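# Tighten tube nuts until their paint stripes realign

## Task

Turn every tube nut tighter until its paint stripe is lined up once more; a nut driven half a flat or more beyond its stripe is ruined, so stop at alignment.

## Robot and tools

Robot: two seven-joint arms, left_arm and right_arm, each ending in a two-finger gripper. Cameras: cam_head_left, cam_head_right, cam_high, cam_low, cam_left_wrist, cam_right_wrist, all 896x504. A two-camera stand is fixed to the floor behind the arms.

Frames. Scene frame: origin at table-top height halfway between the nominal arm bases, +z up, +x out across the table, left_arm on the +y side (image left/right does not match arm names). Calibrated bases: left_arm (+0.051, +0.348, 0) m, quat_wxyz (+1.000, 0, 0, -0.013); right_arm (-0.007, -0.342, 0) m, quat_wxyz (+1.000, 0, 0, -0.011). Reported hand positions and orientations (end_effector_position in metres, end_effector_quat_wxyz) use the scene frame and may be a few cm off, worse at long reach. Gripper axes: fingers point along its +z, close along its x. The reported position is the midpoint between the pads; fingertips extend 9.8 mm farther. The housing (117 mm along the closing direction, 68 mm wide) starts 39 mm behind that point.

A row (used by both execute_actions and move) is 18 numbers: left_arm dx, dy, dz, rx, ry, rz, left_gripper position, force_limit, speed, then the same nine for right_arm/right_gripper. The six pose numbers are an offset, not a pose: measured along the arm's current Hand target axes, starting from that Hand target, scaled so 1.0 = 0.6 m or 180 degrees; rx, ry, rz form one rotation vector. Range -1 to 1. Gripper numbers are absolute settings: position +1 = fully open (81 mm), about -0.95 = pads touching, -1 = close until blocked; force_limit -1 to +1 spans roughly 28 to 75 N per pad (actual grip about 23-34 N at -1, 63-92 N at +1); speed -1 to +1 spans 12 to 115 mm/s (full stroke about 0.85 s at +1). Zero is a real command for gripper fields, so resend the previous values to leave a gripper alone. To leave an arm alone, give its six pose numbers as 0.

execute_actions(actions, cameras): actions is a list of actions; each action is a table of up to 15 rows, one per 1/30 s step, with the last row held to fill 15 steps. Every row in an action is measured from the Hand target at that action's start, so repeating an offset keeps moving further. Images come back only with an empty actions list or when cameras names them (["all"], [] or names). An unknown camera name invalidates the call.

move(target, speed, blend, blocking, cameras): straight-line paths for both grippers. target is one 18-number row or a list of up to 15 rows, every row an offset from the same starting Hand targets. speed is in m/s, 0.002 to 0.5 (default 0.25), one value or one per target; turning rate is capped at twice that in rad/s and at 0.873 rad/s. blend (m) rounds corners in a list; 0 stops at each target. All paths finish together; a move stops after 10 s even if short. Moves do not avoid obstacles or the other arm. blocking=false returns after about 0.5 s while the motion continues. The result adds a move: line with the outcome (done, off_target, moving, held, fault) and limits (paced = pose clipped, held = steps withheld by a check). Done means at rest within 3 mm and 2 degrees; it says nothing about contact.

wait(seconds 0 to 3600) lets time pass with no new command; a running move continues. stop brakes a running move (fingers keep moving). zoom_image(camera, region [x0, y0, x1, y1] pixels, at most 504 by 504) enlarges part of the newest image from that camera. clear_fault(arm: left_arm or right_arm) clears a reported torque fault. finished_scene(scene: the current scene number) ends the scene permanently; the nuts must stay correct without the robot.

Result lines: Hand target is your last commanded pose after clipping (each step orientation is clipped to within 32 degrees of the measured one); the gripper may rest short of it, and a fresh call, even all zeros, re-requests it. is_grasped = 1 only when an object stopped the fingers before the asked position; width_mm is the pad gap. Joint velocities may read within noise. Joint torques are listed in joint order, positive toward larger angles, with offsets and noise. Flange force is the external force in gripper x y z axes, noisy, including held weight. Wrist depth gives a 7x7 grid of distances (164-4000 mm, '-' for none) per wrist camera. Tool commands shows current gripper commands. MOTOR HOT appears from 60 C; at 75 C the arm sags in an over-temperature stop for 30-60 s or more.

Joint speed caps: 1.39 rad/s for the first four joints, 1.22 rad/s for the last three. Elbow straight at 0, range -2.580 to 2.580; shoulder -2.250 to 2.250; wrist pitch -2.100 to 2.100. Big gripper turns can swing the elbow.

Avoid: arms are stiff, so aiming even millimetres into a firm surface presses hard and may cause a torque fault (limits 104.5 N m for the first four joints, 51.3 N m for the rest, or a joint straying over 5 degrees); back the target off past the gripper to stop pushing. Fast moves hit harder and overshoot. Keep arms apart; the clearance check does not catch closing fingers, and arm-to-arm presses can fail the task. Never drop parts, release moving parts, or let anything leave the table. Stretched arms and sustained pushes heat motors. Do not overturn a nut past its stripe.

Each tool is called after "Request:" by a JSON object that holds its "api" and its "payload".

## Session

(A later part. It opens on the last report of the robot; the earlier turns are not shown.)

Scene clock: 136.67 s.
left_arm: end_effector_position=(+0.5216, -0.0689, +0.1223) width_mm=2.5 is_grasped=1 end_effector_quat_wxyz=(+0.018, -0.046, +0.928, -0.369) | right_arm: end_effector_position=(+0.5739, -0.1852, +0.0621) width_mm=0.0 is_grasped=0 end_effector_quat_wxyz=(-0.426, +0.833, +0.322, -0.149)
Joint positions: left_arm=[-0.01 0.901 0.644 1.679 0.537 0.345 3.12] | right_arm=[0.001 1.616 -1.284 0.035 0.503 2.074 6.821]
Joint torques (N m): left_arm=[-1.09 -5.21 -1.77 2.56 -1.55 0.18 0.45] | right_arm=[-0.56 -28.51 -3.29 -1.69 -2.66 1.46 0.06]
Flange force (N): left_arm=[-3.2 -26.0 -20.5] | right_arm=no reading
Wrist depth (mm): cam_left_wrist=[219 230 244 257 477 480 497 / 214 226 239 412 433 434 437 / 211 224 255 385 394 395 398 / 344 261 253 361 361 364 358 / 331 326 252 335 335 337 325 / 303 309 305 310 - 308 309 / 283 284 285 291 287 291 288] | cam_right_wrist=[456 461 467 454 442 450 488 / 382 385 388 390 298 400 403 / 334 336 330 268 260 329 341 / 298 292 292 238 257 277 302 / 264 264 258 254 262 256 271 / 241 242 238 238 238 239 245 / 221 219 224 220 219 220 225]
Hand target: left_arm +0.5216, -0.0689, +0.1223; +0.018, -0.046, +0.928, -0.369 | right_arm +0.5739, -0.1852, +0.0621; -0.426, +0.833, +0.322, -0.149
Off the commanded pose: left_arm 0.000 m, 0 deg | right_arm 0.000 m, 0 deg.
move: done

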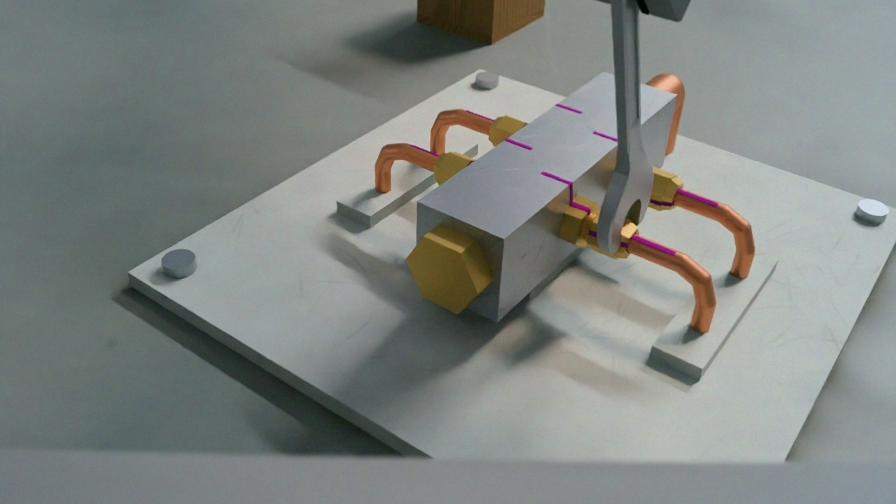

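Request:
{"api": "move", "payload": {"target": [0,-0.00714,0.0108,-0.0278,0,0,-1,1,0.3,0,0,0,0,0,0,-1,-1,1], "speed": 0.02, "cameras": ["cam_right_wrist"]}}

Request:
{"api": "zoom_image", "payload": {"camera": "cam_right_wrist", "region": [560, 170, 700, 300]}}

Scene clock: 140.80 s.
left_arm: end_effector_position=(+0.5224, -0.0765, +0.1205) width_mm=2.5 is_grasped=1 end_effector_quat_wxyz=(+0.016, -0.047, +0.943, -0.328) | right_arm: end_effector_position=(+0.5739, -0.1852, +0.0621) width_mm=0.0 is_grasped=0 end_effector_quat_wxyz=(-0.426, +0.833, +0.322, -0.149)
Joint positions: left_arm=[0.125 0.852 0.498 1.613 0.497 0.426 3.244] | right_arm=[0.001 1.616 -1.284 0.035 0.503 2.074 6.821]
Joint torques (N m): left_arm=[-1.84 -6.43 -1.13 2.35 -1.63 0.85 0.49] | right_arm=[-0.61 -28.55 -3.29 -1.73 -2.68 1.46 0.07]
Flange force (N): left_arm=[-3.1 -23.4 -18.0] | right_arm=no reading
Wrist depth (mm): cam_left_wrist=[204 213 226 238 423 425 437 / 201 210 226 382 381 391 394 / 199 232 242 360 361 363 365 / 322 323 239 336 337 337 334 / 312 309 238 310 315 316 313 / 289 294 295 296 - 293 294 / 273 275 278 279 280 277 278] | cam_right_wrist=[456 463 468 455 442 449 489 / 381 384 390 390 299 399 404 / 334 337 328 269 260 328 342 / 297 292 292 238 257 277 302 / 264 264 259 254 262 257 271 / 240 242 238 237 238 239 244 / 221 219 224 220 219 220 225]
Hand target: left_arm +0.5224, -0.0765, +0.1205; +0.016, -0.047, +0.943, -0.328 | right_arm +0.5739, -0.1852, +0.0621; -0.426, +0.833, +0.322, -0.149
Off the commanded pose: left_arm 0.000 m, 0 deg | right_arm 0.000 m, 0 deg.
move: done

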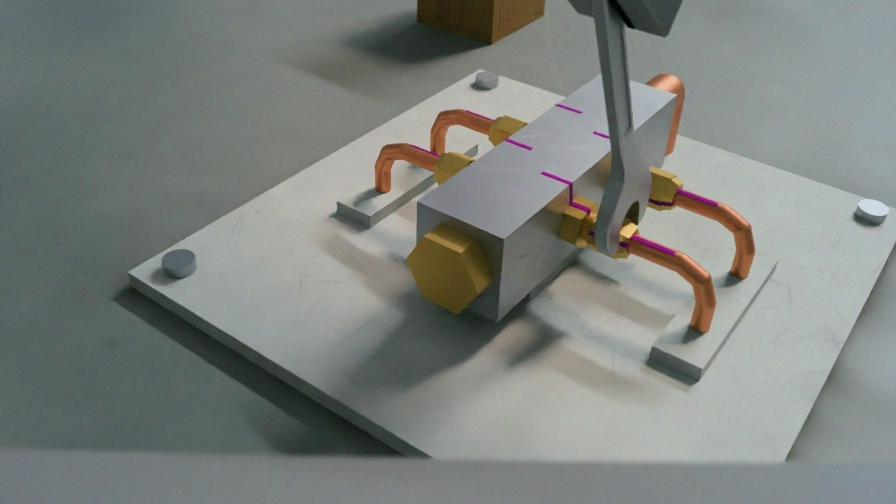

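Scaled by 3.600 from the camera's image (finer frame: 1280x720).

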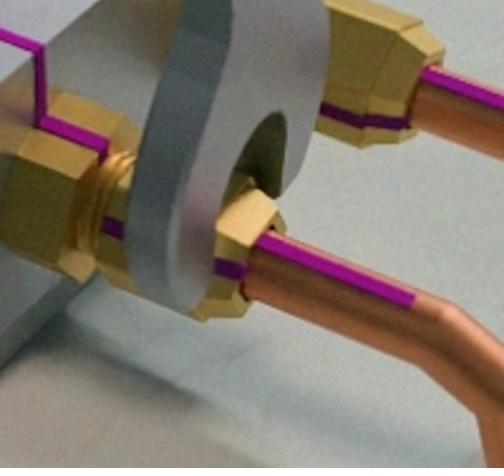

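Request:
{"api": "move", "payload": {"target": [[0,-0.00981,-0.00903,0,0,0,-1,1,0.3,0,0,0,0,0,0,-1,-1,1],[0,0.02206,-0.04286,0.0917,0,0,-1,1,0.3,0,0,0,0,0,0,-1,-1,1]], "speed": 0.05, "cameras": ["cam_right_wrist"]}}

Request:
{"api": "zoom_image", "payload": {"camera": "cam_right_wrist", "region": [560, 170, 700, 300]}}

Scene clock: 145.60 s.
left_arm: end_effector_position=(+0.5197, -0.0503, +0.1325) width_mm=2.5 is_grasped=1 end_effector_quat_wxyz=(+0.023, -0.044, +0.887, -0.460) | right_arm: end_effector_position=(+0.5739, -0.1852, +0.0621) width_mm=0.0 is_grasped=0 end_effector_quat_wxyz=(-0.426, +0.833, +0.322, -0.149)
Joint positions: left_arm=[-0.284 1.082 0.948 1.795 0.557 0.204 2.884] | right_arm=[0.001 1.616 -1.284 0.035 0.503 2.074 6.821]
Joint torques (N m): left_arm=[-0.4 -18.3 11.05 -4.02 0.31 0.83 0.4] | right_arm=[-0.6 -28.53 -3.28 -1.69 -2.65 1.46 0.06]
Flange force (N): left_arm=[-3.1 -1.7 0.8] | right_arm=no reading
Wrist depth (mm): cam_left_wrist=[301 283 302 711 714 750 760 / 257 270 286 573 578 607 610 / 260 260 278 297 514 520 539 / 298 255 285 453 456 457 460 / 385 293 282 414 416 409 390 / 352 360 355 374 374 360 340 / 321 329 330 332 334 334 330] | cam_right_wrist=[455 463 467 456 463 466 487 / 382 384 390 389 299 386 403 / 333 337 329 268 260 329 341 / 298 292 292 238 257 277 302 / 263 264 259 254 262 256 271 / 240 242 239 237 239 240 245 / 221 219 224 220 219 220 224]
Hand target: left_arm +0.5197, -0.0503, +0.1325; +0.023, -0.044, +0.887, -0.460 | right_arm +0.5739, -0.1852, +0.0621; -0.426, +0.833, +0.322, -0.149
Off the commanded pose: left_arm 0.000 m, 0 deg | right_arm 0.000 m, 0 deg.
move: done

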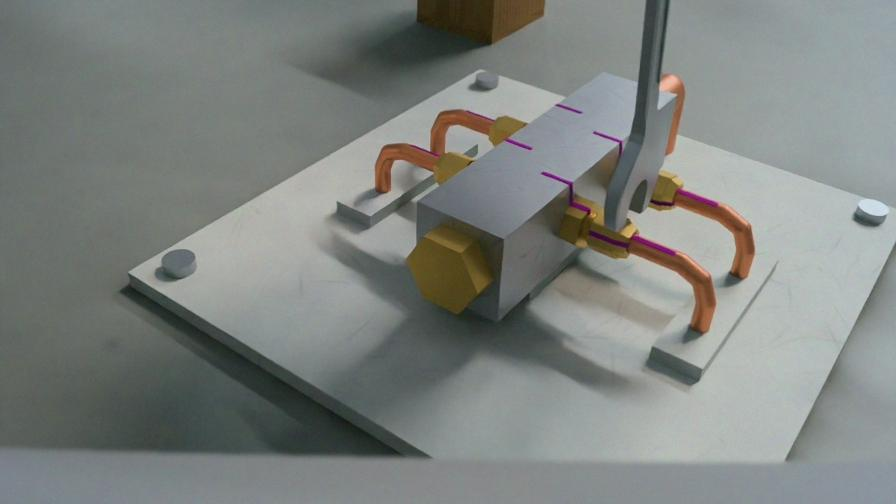

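Scaled by 3.600 from the camera's image (finer frame: 1280x720).

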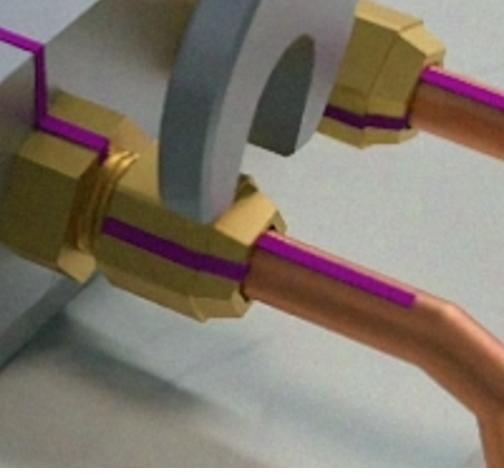

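Request:
{"api": "move", "payload": {"target": [0.0022,0.00491,0.00451,0,0,0,-1,1,0.3,0,0,0,0,0,0,-1,-1,1], "speed": 0.02}}

Request:
{"api": "move", "payload": {"target": [0,0.00245,0.00226,0,0,0,-1,1,0.3,0,0,0,0,0,0,-1,-1,1], "speed": 0.02, "cameras": ["cam_right_wrist"]}}

Request:
{"api": "zoom_image", "payload": {"camera": "cam_right_wrist", "region": [560, 170, 700, 300]}}

Scene clock: 146.57 s.
left_arm: end_effector_position=(+0.5185, -0.0509, +0.1286) width_mm=2.5 is_grasped=1 end_effector_quat_wxyz=(+0.023, -0.044, +0.887, -0.460) | right_arm: end_effector_position=(+0.5739, -0.1852, +0.0621) width_mm=0.0 is_grasped=0 end_effector_quat_wxyz=(-0.426, +0.833, +0.322, -0.149)
Joint positions: left_arm=[-0.284 1.093 0.951 1.799 0.555 0.192 2.878] | right_arm=[0.001 1.616 -1.284 0.035 0.503 2.074 6.821]
Joint torques (N m): left_arm=[0.06 -18 11.1 -3.82 0.27 0.89 0.44] | right_arm=[-0.62 -28.54 -3.22 -1.72 -2.65 1.47 0.04]
Flange force (N): left_arm=[-2.9 -1.6 -0.5] | right_arm=no reading
Wrist depth (mm): cam_left_wrist=[287 280 298 695 702 713 759 / 254 267 283 545 568 615 604 / 250 257 274 316 508 514 533 / 283 255 284 445 451 450 453 / 379 374 281 407 411 403 383 / 346 355 350 367 368 355 338 / 316 324 326 328 329 330 324] | cam_right_wrist=[457 463 467 454 462 465 490 / 381 385 388 391 300 400 403 / 335 337 329 269 260 328 341 / 298 292 293 238 257 277 301 / 264 264 258 254 262 257 271 / 240 242 239 237 239 239 245 / 221 219 224 220 219 220 224]
Hand target: left_arm +0.5185, -0.0509, +0.1286; +0.023, -0.044, +0.887, -0.460 | right_arm +0.5739, -0.1852, +0.0621; -0.426, +0.833, +0.322, -0.149
Off the commanded pose: left_arm 0.000 m, 0 deg | right_arm 0.000 m, 0 deg.
move: done

Scene clock: 147.07 s.
left_arm: end_effector_position=(+0.5185, -0.0512, +0.1266) width_mm=2.5 is_grasped=1 end_effector_quat_wxyz=(+0.023, -0.044, +0.887, -0.460) | right_arm: end_effector_position=(+0.5739, -0.1852, +0.0621) width_mm=0.0 is_grasped=0 end_effector_quat_wxyz=(-0.426, +0.833, +0.322, -0.149)
Joint positions: left_arm=[-0.283 1.098 0.951 1.798 0.554 0.189 2.875] | right_arm=[0.001 1.616 -1.284 0.035 0.503 2.074 6.821]
Joint torques (N m): left_arm=[1.63 -17.68 12.45 -3.92 0.46 1.23 0.42] | right_arm=[-0.61 -28.52 -3.26 -1.72 -2.66 1.47 0.05]
Flange force (N): left_arm=[-2.8 0.1 -3.6] | right_arm=no reading
Wrist depth (mm): cam_left_wrist=[284 278 293 666 697 707 747 / 253 265 280 559 562 591 599 / 249 257 272 471 504 507 529 / 291 256 283 442 445 446 450 / 378 371 280 404 408 389 380 / 345 352 347 366 357 352 339 / 314 321 323 324 326 326 321] | cam_right_wrist=[457 462 468 455 462 464 473 / 382 384 389 389 299 387 402 / 334 337 329 269 260 328 342 / 298 292 292 238 257 277 302 / 264 264 258 254 262 256 271 / 240 242 238 237 239 240 244 / 222 219 224 220 219 220 225]
Hand target: left_arm +0.5185, -0.0512, +0.1266; +0.023, -0.044, +0.887, -0.460 | right_arm +0.5739, -0.1852, +0.0621; -0.426, +0.833, +0.322, -0.149
Off the commanded pose: left_arm 0.000 m, 0 deg | right_arm 0.000 m, 0 deg.
move: done

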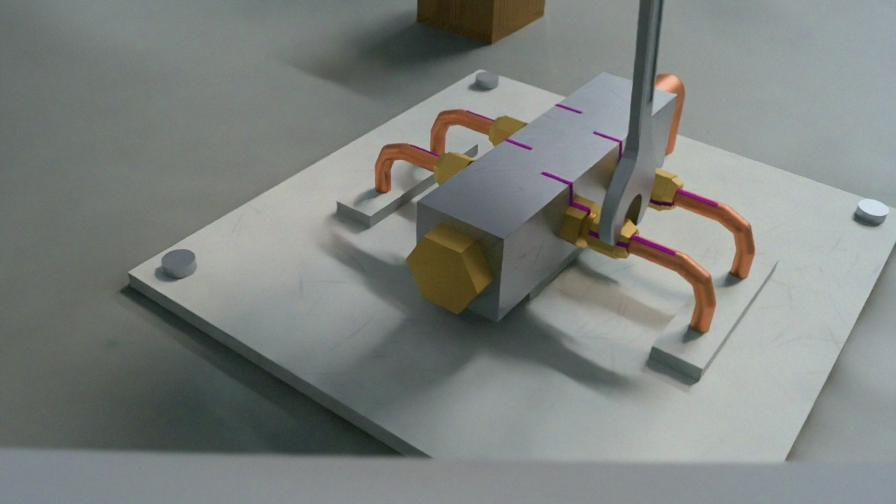

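Scaled by 3.600 from the camera's image (finer frame: 1280x720).

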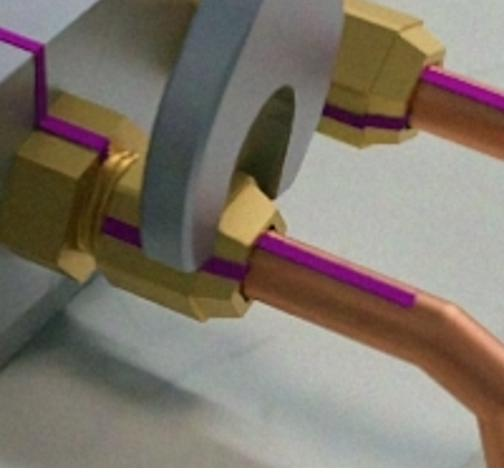

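Request:
{"api": "move", "payload": {"target": [0,0.00079,-0.00086,0,0,0,-1,1,0.3,0,0,0,0,0,0,-1,-1,1], "speed": 0.02}}

Request:
{"api": "move", "payload": {"target": [0,0.00184,0.0017,0,0,0,-1,1,0.3,0,0,0,0,0,0,-1,-1,1], "speed": 0.02}}

Scene clock: 148.00 s.
left_arm: end_effector_position=(+0.5184, -0.0505, +0.1265) width_mm=2.5 is_grasped=1 end_effector_quat_wxyz=(+0.023, -0.044, +0.887, -0.460) | right_arm: end_effector_position=(+0.5739, -0.1852, +0.0621) width_mm=0.0 is_grasped=0 end_effector_quat_wxyz=(-0.426, +0.833, +0.322, -0.149)
Joint positions: left_arm=[-0.285 1.098 0.952 1.799 0.554 0.189 2.875] | right_arm=[0.001 1.616 -1.284 0.035 0.503 2.074 6.821]
Joint torques (N m): left_arm=[1.19 -17.79 12.06 -3.58 0.36 1.21 0.4] | right_arm=[-0.59 -28.52 -3.25 -1.67 -2.66 1.46 0.09]
Flange force (N): left_arm=[-3.5 -0.6 -2.2] | right_arm=no reading
Wrist depth (mm): cam_left_wrist=[286 277 293 660 699 705 751 / 253 265 282 560 564 593 599 / 249 255 272 470 504 508 530 / 294 257 283 441 447 445 450 / 377 371 283 404 406 389 380 / 344 351 347 365 365 352 338 / 314 322 323 323 325 325 322] | cam_right_wrist=[455 462 467 456 462 464 473 / 381 384 389 389 299 387 403 / 333 336 330 269 260 329 341 / 298 292 293 238 257 277 302 / 264 264 258 254 262 256 271 / 241 242 238 237 238 239 244 / 221 219 224 220 219 220 225]
Hand target: left_arm +0.5184, -0.0505, +0.1265; +0.023, -0.044, +0.887, -0.460 | right_arm +0.5739, -0.1852, +0.0621; -0.426, +0.833, +0.322, -0.149
Off the commanded pose: left_arm 0.000 m, 0 deg | right_arm 0.000 m, 0 deg.
move: done

Scene clock: 148.50 s.
left_arm: end_effector_position=(+0.5185, -0.0507, +0.1250) width_mm=2.5 is_grasped=1 end_effector_quat_wxyz=(+0.023, -0.044, +0.887, -0.460) | right_arm: end_effector_position=(+0.5739, -0.1852, +0.0621) width_mm=0.0 is_grasped=0 end_effector_quat_wxyz=(-0.426, +0.833, +0.322, -0.149)
Joint positions: left_arm=[-0.284 1.102 0.952 1.799 0.553 0.186 2.873] | right_arm=[0.001 1.616 -1.284 0.035 0.503 2.074 6.821]
Joint torques (N m): left_arm=[1.03 -9.78 2.11 -0.4 -0.64 -0.77 0.36] | right_arm=[-0.6 -28.55 -3.26 -1.71 -2.67 1.48 0.06]
Flange force (N): left_arm=[-3.4 -19.6 -16.7] | right_arm=no reading
Wrist depth (mm): cam_left_wrist=[284 275 293 662 704 705 750 / 253 264 280 560 565 593 598 / 251 256 272 472 505 510 528 / 283 256 283 440 444 446 448 / 377 370 280 406 408 389 380 / 344 352 346 365 357 351 338 / 313 322 323 325 327 327 322] | cam_right_wrist=[458 461 467 453 462 464 473 / 382 385 389 390 300 398 404 / 334 336 330 268 260 328 342 / 299 292 293 238 256 277 302 / 264 264 259 254 263 256 271 / 241 242 238 237 238 240 244 / 221 219 224 220 219 220 225]
Hand target: left_arm +0.5185, -0.0507, +0.1250; +0.023, -0.044, +0.887, -0.460 | right_arm +0.5739, -0.1852, +0.0621; -0.426, +0.833, +0.322, -0.149
Off the commanded pose: left_arm 0.000 m, 0 deg | right_arm 0.000 m, 0 deg.
move: done

Request:
{"api": "execute_actions", "payload": {"actions": [], "cameras": ["cam_right_wrist"]}}

Request:
{"api": "zoom_image", "payload": {"camera": "cam_right_wrist", "region": [570, 180, 670, 280]}}

Scene clock: 148.93 s.
left_arm: end_effector_position=(+0.5185, -0.0507, +0.1250) width_mm=2.5 is_grasped=1 end_effector_quat_wxyz=(+0.023, -0.044, +0.887, -0.460) | right_arm: end_effector_position=(+0.5739, -0.1852, +0.0621) width_mm=0.0 is_grasped=0 end_effector_quat_wxyz=(-0.426, +0.833, +0.322, -0.149)
Joint positions: left_arm=[-0.284 1.102 0.952 1.799 0.553 0.186 2.873] | right_arm=[0.001 1.616 -1.284 0.035 0.503 2.074 6.821]
Joint velocities: within noise
Joint torques (N m): left_arm=[1.05 -9.46 1.7 -0.28 -0.65 -0.79 0.35] | right_arm=[-0.61 -28.53 -3.27 -1.71 -2.67 1.45 0.07]
Flange force (N): left_arm=[-3.1 -20.2 -17.2] | right_arm=no reading
Wrist depth (mm): cam_left_wrist=[285 275 293 666 701 706 745 / 253 264 281 560 562 593 595 / 251 256 272 470 505 508 529 / 282 256 283 442 444 448 451 / 378 372 280 405 407 389 380 / 344 353 347 365 357 352 338 / 314 322 323 325 325 326 322] | cam_right_wrist=[457 461 467 454 462 464 472 / 381 385 388 391 300 399 403 / 334 336 330 268 261 329 342 / 298 292 292 238 257 278 302 / 264 264 258 254 262 256 271 / 240 242 238 237 239 239 245 / 221 219 224 220 218 220 225]
Hand target: left_arm +0.5185, -0.0507, +0.1250; +0.023, -0.044, +0.887, -0.460 | right_arm +0.5739, -0.1852, +0.0621; -0.426, +0.833, +0.322, -0.149
Tool commands: left_gripper/position=-1.0 left_gripper/force_limit=+1.0 left_gripper/speed=+0.3 right_gripper/position=-1.0 right_gripper/force_limit=-1.0 right_gripper/speed=+1.0
Off the commanded pose: left_arm 0.000 m, 0 deg | right_arm 0.000 m, 0 deg.
Images, in order (width x height): cam_right_wrist 896x504.

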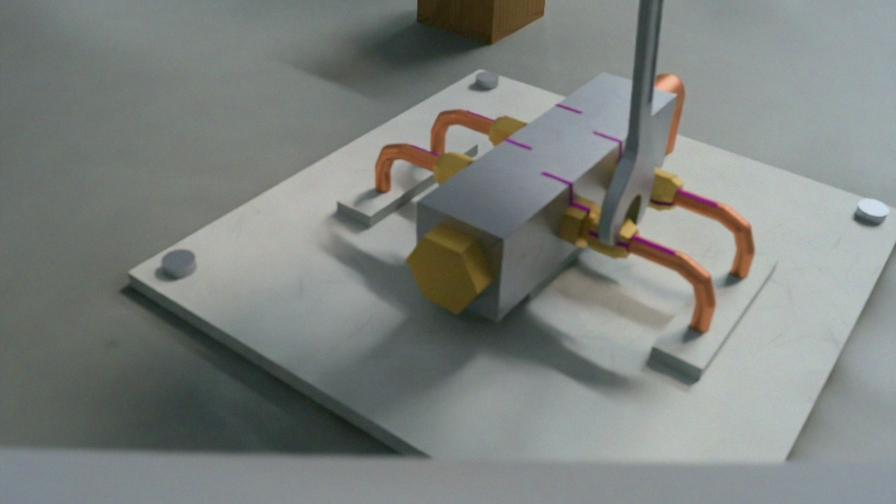

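Scaled by 5.040 from the camera's image (finer frame: 1280x720).

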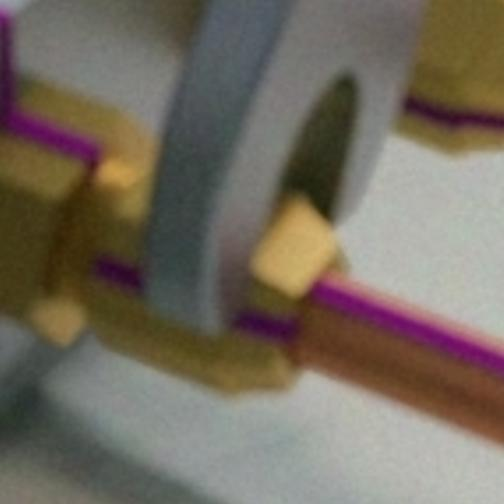

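Request:
{"api": "move", "payload": {"target": [[0,-0.0245,-0.0226,0,0,0,-1,1,0.3,0,0,0,0,0,0,-1,-1,1]], "speed": 0.08, "cameras": ["cam_right_wrist"]}}

Request:
{"api": "zoom_image", "payload": {"camera": "cam_right_wrist", "region": [560, 190, 660, 290]}}

Request:
{"api": "zoom_image", "payload": {"camera": "cam_right_wrist", "region": [630, 140, 720, 230]}}

Scene clock: 152.03 s.
left_arm: end_effector_position=(+0.5181, -0.0481, +0.1448) width_mm=2.5 is_grasped=1 end_effector_quat_wxyz=(+0.023, -0.044, +0.887, -0.460) | right_arm: end_effector_position=(+0.5739, -0.1852, +0.0621) width_mm=0.0 is_grasped=0 end_effector_quat_wxyz=(-0.426, +0.833, +0.322, -0.149)
Joint positions: left_arm=[-0.29 1.049 0.949 1.801 0.564 0.222 2.9] | right_arm=[0.001 1.616 -1.284 0.035 0.503 2.074 6.821]
Joint torques (N m): left_arm=[-0.22 -18.04 10.92 -4.68 0.32 0.79 0.42] | right_arm=[-0.6 -28.57 -3.28 -1.68 -2.67 1.46 0.08]
Flange force (N): left_arm=[-1.8 -1.2 0.1] | right_arm=no reading
Wrist depth (mm): cam_left_wrist=[303 290 318 741 750 787 802 / 274 284 302 602 604 638 663 / 266 273 291 306 542 545 547 / 300 263 285 459 476 481 481 / 394 287 291 433 435 427 405 / 368 370 - 391 393 377 339 / 336 345 347 355 349 351 340] | cam_right_wrist=[457 462 468 455 463 467 490 / 380 384 389 390 299 386 404 / 333 336 329 269 261 328 342 / 297 292 292 238 257 277 302 / 264 264 259 254 263 256 271 / 240 242 238 237 238 239 245 / 221 219 224 220 219 220 225]
Hand target: left_arm +0.5182, -0.0481, +0.1448; +0.023, -0.044, +0.887, -0.460 | right_arm +0.5739, -0.1852, +0.0621; -0.426, +0.833, +0.322, -0.149
Off the commanded pose: left_arm 0.000 m, 0 deg | right_arm 0.000 m, 0 deg.
move: done

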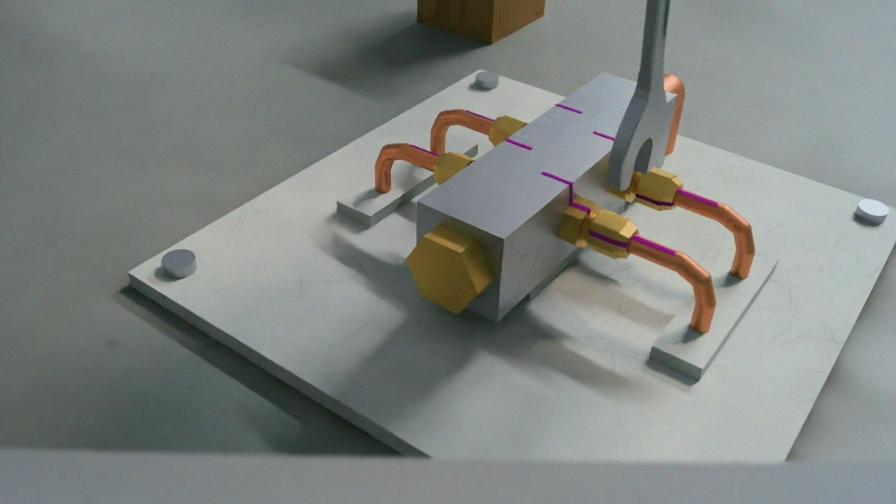

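Scaled by 5.040 from the camera's image (finer frame: 1280x720).

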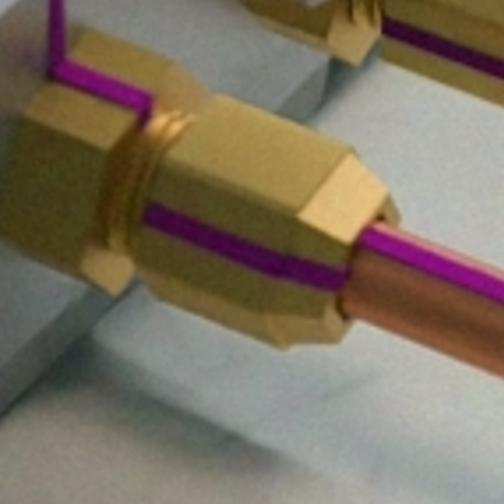

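Scaled by 5.600 from the camera's image (finer frame: 1280x720).

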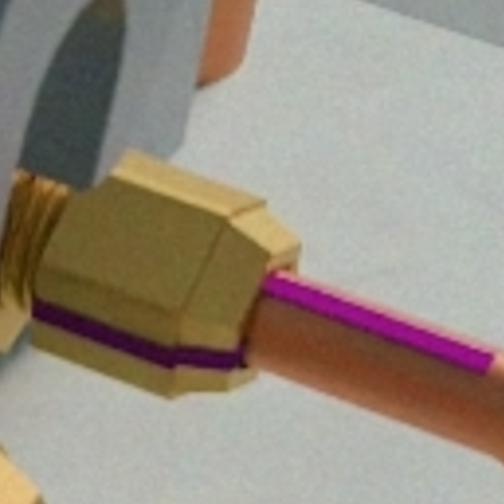

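Request:
{"api": "zoom_image", "payload": {"camera": "cam_right_wrist", "region": [575, 200, 645, 265]}}

Scaled by 7.200 from the camera's image (finer frame: 1280x720).

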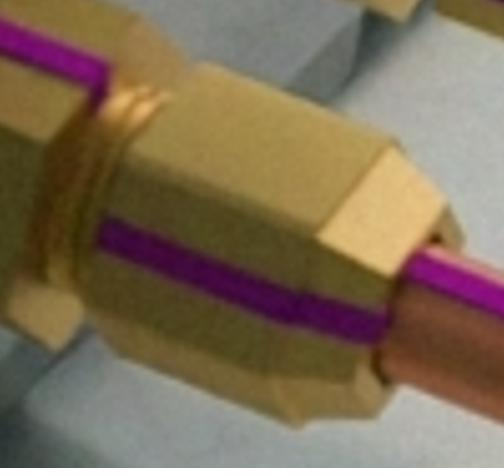

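Request:
{"api": "move", "payload": {"target": [0,0,0,0,0,0,-1,1,0.3,-0.0815,0.0313,-0.0432,0,0.1034,0.0751,-1,-1,1], "speed": 0.12, "cameras": ["cam_right_wrist"]}}

Request:
{"api": "zoom_image", "payload": {"camera": "cam_right_wrist", "region": [440, 60, 640, 240]}}

Scene clock: 157.97 s.
left_arm: end_effector_position=(+0.5182, -0.0481, +0.1448) width_mm=2.5 is_grasped=1 end_effector_quat_wxyz=(+0.023, -0.044, +0.887, -0.460) | right_arm: end_effector_position=(+0.5585, -0.2415, +0.0611) width_mm=0.0 is_grasped=0 end_effector_quat_wxyz=(-0.451, +0.878, +0.149, -0.061)
Joint positions: left_arm=[-0.29 1.049 0.949 1.8 0.564 0.222 2.9] | right_arm=[0.543 1.536 -1.333 0.956 0.443 1.415 6.419]
Joint torques (N m): left_arm=[-0.19 -18.02 10.79 -4.25 0.38 0.81 0.4] | right_arm=[-0.74 -24.35 -10.37 -0.74 -3.3 0.42 0.06]
Flange force (N): left_arm=[-2.9 -1.5 0.5] | right_arm=[-0.5 1.1 -0.2]
Wrist depth (mm): cam_left_wrist=[757 760 339 350 742 789 801 / 627 591 330 338 604 634 666 / 543 515 326 340 525 547 551 / 466 468 365 358 478 480 481 / 416 419 421 413 436 428 407 / 369 378 381 392 393 377 340 / 337 344 347 356 349 350 341] | cam_right_wrist=[464 470 472 386 471 493 483 / 385 389 353 299 387 397 410 / 336 329 321 273 318 342 355 / 292 292 294 289 292 302 314 / 264 266 263 267 268 271 281 / 241 242 244 246 245 243 250 / 221 219 223 225 226 227 228]
Hand target: left_arm +0.5182, -0.0481, +0.1448; +0.023, -0.044, +0.887, -0.460 | right_arm +0.5585, -0.2416, +0.0611; -0.451, +0.878, +0.149, -0.061
Off the commanded pose: left_arm 0.000 m, 0 deg | right_arm 0.000 m, 0 deg.
move: done

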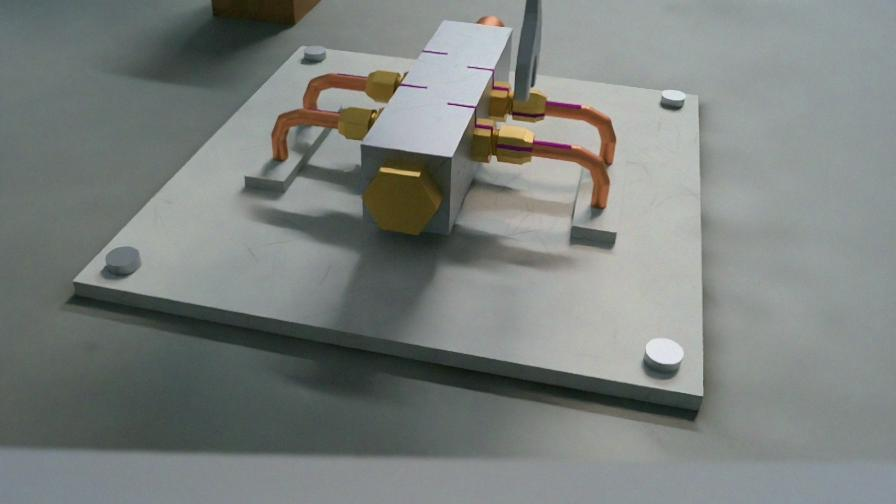

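Scaled by 2.520 from the camera's image (finer frame: 1280x720).

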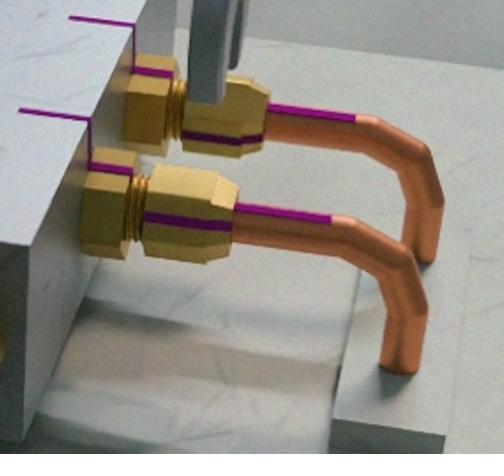

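Request:
{"api": "zoom_image", "payload": {"camera": "cam_right_wrist", "region": [470, 110, 560, 175]}}

Scaled by 5.600 from the camera's image (finer frame: 1280x720).

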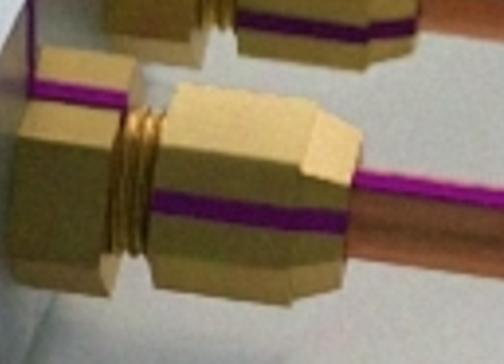

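Request:
{"api": "move", "payload": {"target": [[0,-0.0204,-0.01445,0,0,0,-1,1,0.3,0,0,0,0,0,0,-1,-1,1],[0,-0.02708,0.1384,-0.2517,0,0,-1,1,0.3,0,0,0,0,0,0,-1,-1,1]], "speed": 0.15, "blend": 0.005, "cameras": ["cam_right_wrist"]}}

Request:
{"api": "zoom_image", "payload": {"camera": "cam_right_wrist", "region": [440, 60, 640, 240]}}

Scene clock: 164.03 s.
left_arm: end_effector_position=(+0.5259, -0.1249, +0.1102) width_mm=2.5 is_grasped=1 end_effector_quat_wxyz=(+0.004, -0.050, +0.995, -0.083) | right_arm: end_effector_position=(+0.5585, -0.2416, +0.0611) width_mm=0.0 is_grasped=0 end_effector_quat_wxyz=(-0.451, +0.878, +0.149, -0.061)
Joint positions: left_arm=[0.665 0.962 0.011 1.024 0.124 1.04 3.881] | right_arm=[0.543 1.536 -1.333 0.956 0.443 1.415 6.419]
Joint torques (N m): left_arm=[-0.2 -26.15 2.57 -9.11 0.15 -0.4 0.41] | right_arm=[-0.63 -24.33 -10.35 -0.72 -3.27 0.44 0.05]
Flange force (N): left_arm=[0.2 0.2 -0.7] | right_arm=[-0.2 1.1 -0.2]
Wrist depth (mm): cam_left_wrist=[261 260 189 260 261 262 263 / 256 256 255 256 257 258 258 / 251 252 252 253 253 254 254 / 248 249 249 249 250 251 251 / 243 244 245 245 246 246 246 / 240 241 241 242 - 242 242 / 236 237 238 238 238 239 238] | cam_right_wrist=[465 470 436 - 452 494 483 / 385 388 354 288 375 396 409 / 337 329 320 273 317 341 355 / 293 292 294 289 292 302 314 / 264 266 264 266 269 271 281 / 241 242 244 246 245 243 250 / 221 219 224 224 226 227 228]
Hand target: left_arm +0.5259, -0.1249, +0.1102; +0.004, -0.050, +0.995, -0.083 | right_arm +0.5585, -0.2416, +0.0611; -0.451, +0.878, +0.149, -0.061
Off the commanded pose: left_arm 0.000 m, 0 deg | right_arm 0.000 m, 0 deg.
move: done

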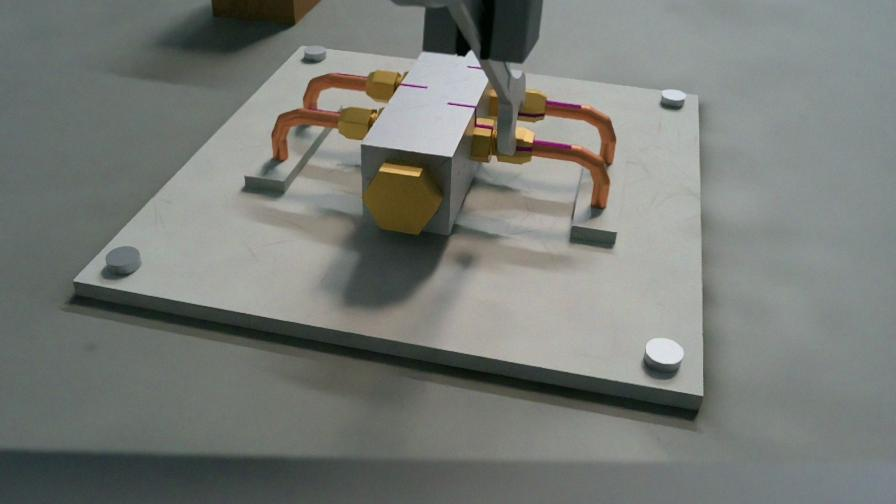

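Scaled by 2.520 from the camera's image (finer frame: 1280x720).

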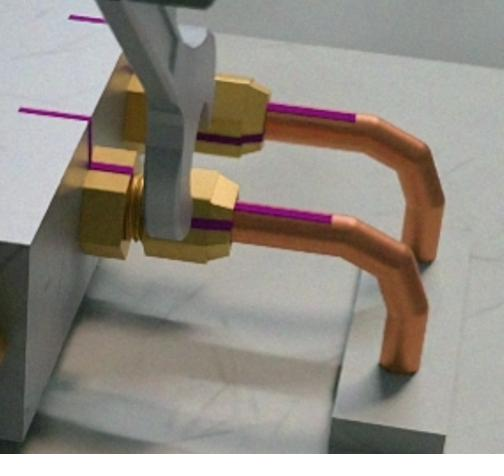

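Request:
{"api": "move", "payload": {"target": [0,0.00981,0.00903,0,0,0,-1,1,0.3,0,0,0,0,0,0,-1,-1,1], "speed": 0.04, "cameras": ["cam_right_wrist"]}}

Request:
{"api": "zoom_image", "payload": {"camera": "cam_right_wrist", "region": [460, 80, 570, 180]}}

Scene clock: 165.03 s.
left_arm: end_effector_position=(+0.5254, -0.1200, +0.1039) width_mm=2.5 is_grasped=1 end_effector_quat_wxyz=(+0.004, -0.050, +0.995, -0.083) | right_arm: end_effector_position=(+0.5585, -0.2416, +0.0611) width_mm=0.0 is_grasped=0 end_effector_quat_wxyz=(-0.451, +0.878, +0.149, -0.061)
Joint positions: left_arm=[0.66 0.96 0.012 1.05 0.126 1.017 3.872] | right_arm=[0.543 1.536 -1.333 0.956 0.443 1.415 6.419]
Joint torques (N m): left_arm=[-0.22 -26.08 2.71 -9.06 0.12 -0.34 0.4] | right_arm=[-0.61 -24.33 -10.32 -0.71 -3.28 0.43 0.08]
Flange force (N): left_arm=[0.5 0.4 -0.5] | right_arm=[0.0 1.1 -0.2]
Wrist depth (mm): cam_left_wrist=[253 253 251 252 254 255 257 / 249 249 250 250 250 251 252 / 246 245 245 246 246 247 248 / 241 242 241 242 243 243 243 / 237 239 238 239 - 240 239 / 233 234 235 236 - 236 236 / 230 230 231 232 232 232 232] | cam_right_wrist=[465 470 - 198 452 494 483 / 385 388 353 289 373 396 410 / 336 329 321 273 318 341 354 / 292 292 293 289 292 302 314 / 264 266 264 266 268 271 282 / 240 243 244 246 245 244 250 / 221 219 224 225 226 227 228]
Hand target: left_arm +0.5254, -0.1200, +0.1039; +0.004, -0.050, +0.995, -0.083 | right_arm +0.5585, -0.2416, +0.0611; -0.451, +0.878, +0.149, -0.061
Off the commanded pose: left_arm 0.000 m, 0 deg | right_arm 0.000 m, 0 deg.
move: done

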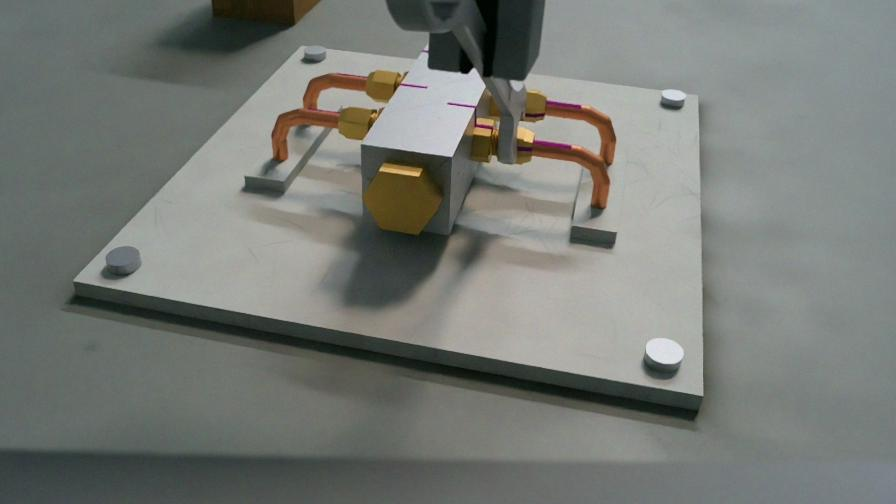

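Scaled by 4.582 from the camera's image (finer frame: 1280x720).

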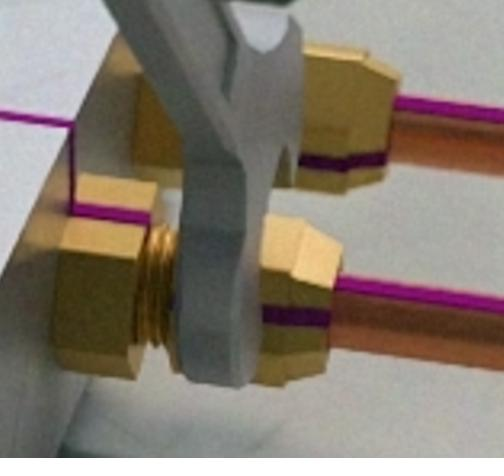

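Request:
{"api": "move", "payload": {"target": [0,0.00491,0.00451,0,0,0,-1,1,0.3,0,0,0,0,0,0,-1,-1,1], "speed": 0.02}}

Request:
{"api": "move", "payload": {"target": [0,0.00245,0.00226,0,0,0,-1,1,0.3,0,0,0,0,0,0,-1,-1,1], "speed": 0.02, "cameras": ["cam_right_wrist"]}}

Request:
{"api": "zoom_image", "payload": {"camera": "cam_right_wrist", "region": [460, 80, 570, 180]}}

Scene clock: 165.87 s.
left_arm: end_effector_position=(+0.5251, -0.1176, +0.1008) width_mm=2.5 is_grasped=1 end_effector_quat_wxyz=(+0.004, -0.050, +0.995, -0.083) | right_arm: end_effector_position=(+0.5585, -0.2416, +0.0611) width_mm=0.0 is_grasped=0 end_effector_quat_wxyz=(-0.451, +0.878, +0.149, -0.061)
Joint positions: left_arm=[0.657 0.959 0.012 1.063 0.127 1.005 3.868] | right_arm=[0.543 1.536 -1.333 0.956 0.443 1.415 6.419]
Joint torques (N m): left_arm=[-0.37 -25.92 2.44 -8.84 0.11 -0.31 0.39] | right_arm=[-0.61 -24.32 -10.38 -0.69 -3.31 0.44 0.06]
Flange force (N): left_arm=[0.2 -0.2 -0.7] | right_arm=[0.0 1.2 -0.2]
Wrist depth (mm): cam_left_wrist=[249 250 248 249 250 252 253 / 245 245 246 246 246 247 249 / 242 242 242 243 243 243 245 / 237 238 239 239 239 240 241 / 234 235 236 236 - 237 236 / 230 231 232 232 - 233 233 / 226 228 229 229 229 229 229] | cam_right_wrist=[464 469 457 201 451 494 482 / 385 388 353 289 373 396 408 / 336 329 320 273 317 342 355 / 293 292 294 289 292 302 314 / 264 266 264 267 268 271 281 / 240 242 244 245 245 243 250 / 221 219 223 225 226 227 229]
Hand target: left_arm +0.5251, -0.1176, +0.1008; +0.004, -0.050, +0.995, -0.083 | right_arm +0.5585, -0.2416, +0.0611; -0.451, +0.878, +0.149, -0.061
Off the commanded pose: left_arm 0.000 m, 0 deg | right_arm 0.000 m, 0 deg.
move: done

Scene clock: 166.37 s.
left_arm: end_effector_position=(+0.5250, -0.1164, +0.0992) width_mm=2.5 is_grasped=1 end_effector_quat_wxyz=(+0.004, -0.050, +0.995, -0.083) | right_arm: end_effector_position=(+0.5585, -0.2416, +0.0611) width_mm=0.0 is_grasped=0 end_effector_quat_wxyz=(-0.451, +0.878, +0.149, -0.061)
Joint positions: left_arm=[0.655 0.959 0.013 1.07 0.127 0.999 3.866] | right_arm=[0.543 1.536 -1.333 0.956 0.443 1.415 6.419]
Joint torques (N m): left_arm=[-0.44 -25.98 2.44 -8.82 0.12 -0.28 0.41] | right_arm=[-0.59 -24.33 -10.34 -0.73 -3.29 0.44 0.05]
Flange force (N): left_arm=[0.2 -0.3 -0.5] | right_arm=[-0.1 1.1 -0.1]
Wrist depth (mm): cam_left_wrist=[248 248 247 248 249 250 251 / 244 244 244 244 245 246 246 / 240 240 241 241 242 242 243 / 236 236 237 237 238 238 239 / 232 234 234 234 - 235 234 / 229 230 231 231 - 231 231 / 225 226 227 227 227 227 227] | cam_right_wrist=[463 468 459 - 453 494 481 / 385 388 346 287 375 396 411 / 336 329 321 273 318 341 355 / 292 291 294 289 293 302 314 / 264 266 264 266 269 271 281 / 240 242 244 246 245 243 250 / 221 219 223 225 226 227 229]
Hand target: left_arm +0.5250, -0.1164, +0.0992; +0.004, -0.050, +0.995, -0.083 | right_arm +0.5585, -0.2416, +0.0611; -0.451, +0.878, +0.149, -0.061
Off the commanded pose: left_arm 0.000 m, 0 deg | right_arm 0.000 m, 0 deg.
move: done

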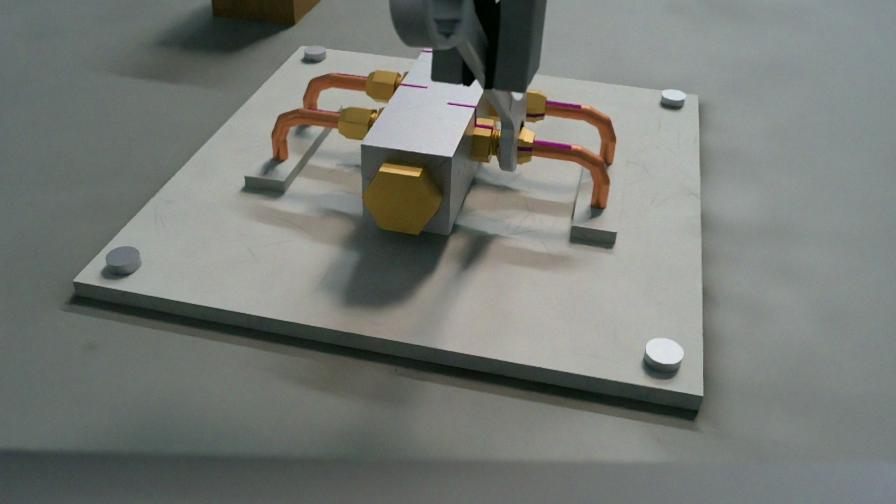

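Scaled by 4.582 from the camera's image (finer frame: 1280x720).

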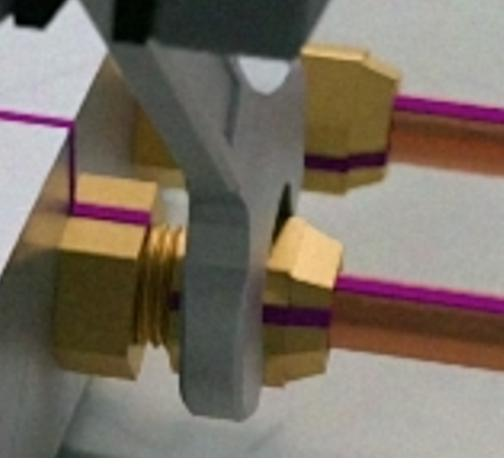

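Request:
{"api": "move", "payload": {"target": [0,0.00245,0.00226,0,0,0,-1,1,0.3,0,0,0,0,0,0,-1,-1,1], "speed": 0.02}}

Request:
{"api": "move", "payload": {"target": [0,0.00245,0.00226,0,0,0,-1,1,0.3,0,0,0,0,0,0,-1,-1,1], "speed": 0.02, "cameras": ["cam_right_wrist"]}}

Request:
{"api": "zoom_image", "payload": {"camera": "cam_right_wrist", "region": [460, 80, 570, 180]}}

Scene clock: 167.40 s.
left_arm: end_effector_position=(+0.5249, -0.1152, +0.0976) width_mm=2.5 is_grasped=1 end_effector_quat_wxyz=(+0.004, -0.050, +0.995, -0.083) | right_arm: end_effector_position=(+0.5585, -0.2416, +0.0611) width_mm=0.0 is_grasped=0 end_effector_quat_wxyz=(-0.451, +0.878, +0.149, -0.061)
Joint positions: left_arm=[0.653 0.959 0.013 1.076 0.128 0.994 3.863] | right_arm=[0.543 1.536 -1.333 0.956 0.443 1.415 6.419]
Joint torques (N m): left_arm=[-0.47 -25.77 2.43 -8.71 0.07 -0.27 0.41] | right_arm=[-0.62 -24.33 -10.36 -0.71 -3.3 0.44 0.06]
Flange force (N): left_arm=[0.2 -0.4 -0.7] | right_arm=[-0.1 1.1 -0.2]
Wrist depth (mm): cam_left_wrist=[247 246 245 246 247 248 249 / 243 242 242 243 244 244 245 / 238 238 239 239 240 240 242 / 235 235 235 236 236 237 237 / 231 232 233 233 - 233 233 / 227 228 229 230 - 229 229 / 224 224 225 226 225 225 220] | cam_right_wrist=[465 470 470 201 451 494 484 / 384 388 346 287 375 397 410 / 336 329 321 273 318 341 355 / 293 292 293 289 292 302 313 / 264 266 264 267 269 271 282 / 240 242 244 245 245 243 250 / 221 219 224 224 226 227 229]
Hand target: left_arm +0.5249, -0.1151, +0.0976; +0.004, -0.050, +0.995, -0.083 | right_arm +0.5585, -0.2416, +0.0611; -0.451, +0.878, +0.149, -0.061
Off the commanded pose: left_arm 0.000 m, 0 deg | right_arm 0.000 m, 0 deg.
move: done

Scene clock: 167.90 s.
left_arm: end_effector_position=(+0.5248, -0.1139, +0.0961) width_mm=2.5 is_grasped=1 end_effector_quat_wxyz=(+0.004, -0.050, +0.995, -0.083) | right_arm: end_effector_position=(+0.5585, -0.2416, +0.0611) width_mm=0.0 is_grasped=0 end_effector_quat_wxyz=(-0.451, +0.878, +0.149, -0.061)
Joint positions: left_arm=[0.652 0.958 0.013 1.082 0.128 0.988 3.861] | right_arm=[0.543 1.536 -1.333 0.956 0.443 1.415 6.419]
Joint torques (N m): left_arm=[-1.69 -23.54 1.27 -6.77 -0.57 0.63 0.4] | right_arm=[-0.64 -24.31 -10.35 -0.7 -3.29 0.44 0.06]
Flange force (N): left_arm=[0.2 -3.8 -2.6] | right_arm=[-0.1 1.1 -0.2]
Wrist depth (mm): cam_left_wrist=[246 245 245 245 246 247 249 / 241 241 241 242 242 243 244 / 238 237 238 238 238 239 240 / 233 234 234 235 235 236 236 / 229 230 232 232 - 233 232 / 227 226 228 228 - 228 228 / 223 219 224 224 225 224 219] | cam_right_wrist=[464 469 471 200 451 493 483 / 385 388 345 279 375 396 410 / 336 329 321 273 317 341 355 / 293 292 294 289 293 302 313 / 264 266 264 267 269 271 282 / 241 242 244 246 245 244 250 / 221 219 223 225 226 227 229]
Hand target: left_arm +0.5248, -0.1139, +0.0960; +0.004, -0.050, +0.995, -0.083 | right_arm +0.5585, -0.2416, +0.0611; -0.451, +0.878, +0.149, -0.061
Off the commanded pose: left_arm 0.000 m, 0 deg | right_arm 0.000 m, 0 deg.
move: done

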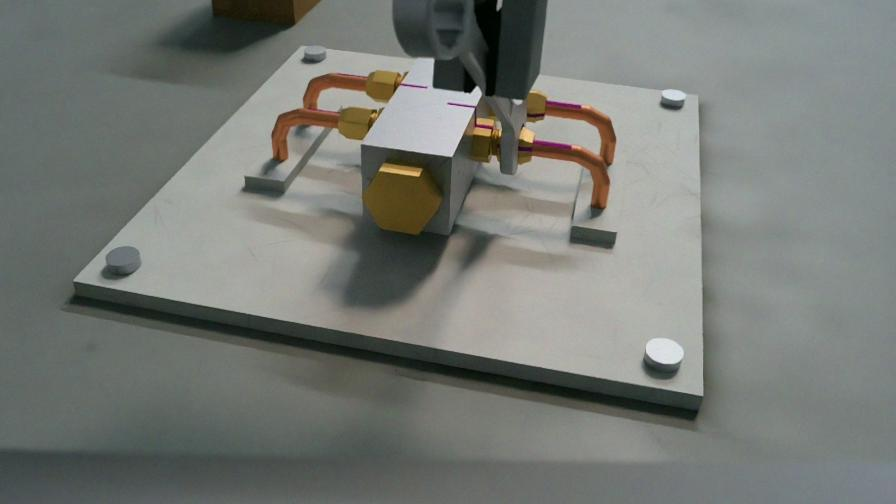

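Scaled by 4.582 from the camera's image (finer frame: 1280x720).

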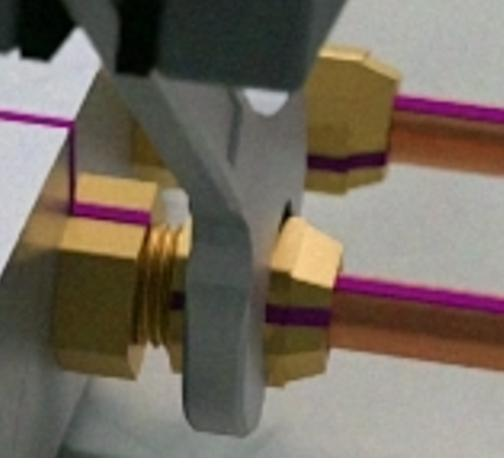

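Request:
{"api": "move", "payload": {"target": [0,0.0015,0.00207,0,0,0,-1,1,0.3,0,0,0,0,0,0,-1,-1,1], "speed": 0.02, "cameras": ["cam_right_wrist"]}}

Request:
{"api": "zoom_image", "payload": {"camera": "cam_right_wrist", "region": [460, 80, 570, 180]}}

Scene clock: 168.87 s.
left_arm: end_effector_position=(+0.5247, -0.1132, +0.0946) width_mm=2.5 is_grasped=1 end_effector_quat_wxyz=(+0.004, -0.050, +0.995, -0.083) | right_arm: end_effector_position=(+0.5585, -0.2416, +0.0611) width_mm=0.0 is_grasped=0 end_effector_quat_wxyz=(-0.451, +0.878, +0.149, -0.061)
Joint positions: left_arm=[0.651 0.959 0.013 1.086 0.128 0.984 3.86] | right_arm=[0.543 1.536 -1.333 0.956 0.443 1.415 6.419]
Joint torques (N m): left_arm=[-0.33 -25.31 2.53 -8.51 0.1 -0.28 0.46] | right_arm=[-0.62 -24.32 -10.38 -0.72 -3.29 0.44 0.06]
Flange force (N): left_arm=[0.1 -0.2 -1.4] | right_arm=[-0.2 1.1 -0.2]
Wrist depth (mm): cam_left_wrist=[244 243 243 244 244 245 246 / 240 239 240 240 241 241 242 / 237 236 236 237 237 237 238 / 232 232 233 233 233 234 234 / 228 229 230 230 - 231 230 / 225 226 226 226 - 226 227 / 221 216 217 223 223 223 217] | cam_right_wrist=[465 470 456 - 452 492 483 / 385 389 353 279 375 396 411 / 336 329 320 273 317 341 354 / 292 292 294 289 292 302 313 / 264 266 264 266 268 271 281 / 241 243 244 246 245 243 250 / 221 219 223 225 226 227 228]
Hand target: left_arm +0.5247, -0.1133, +0.0947; +0.004, -0.050, +0.995, -0.083 | right_arm +0.5585, -0.2416, +0.0611; -0.451, +0.878, +0.149, -0.061
Off the commanded pose: left_arm 0.000 m, 0 deg | right_arm 0.000 m, 0 deg.
move: done

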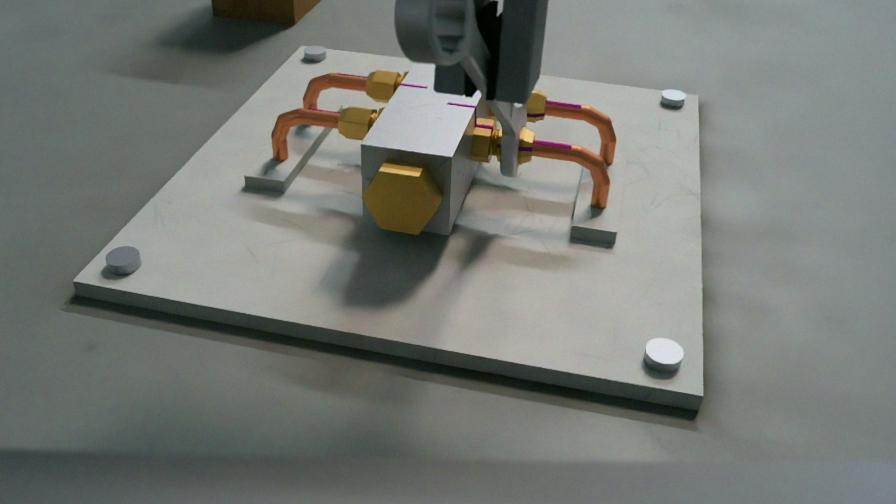

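Scaled by 4.582 from the camera's image (finer frame: 1280x720).

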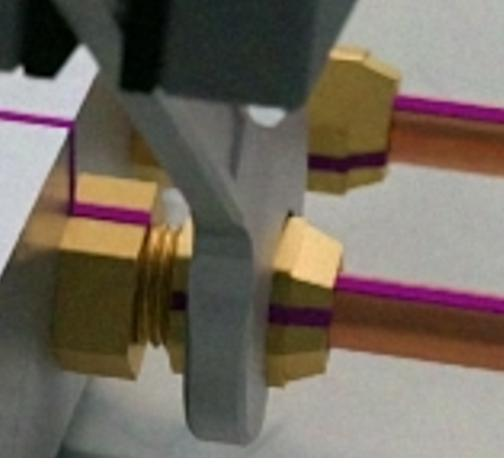

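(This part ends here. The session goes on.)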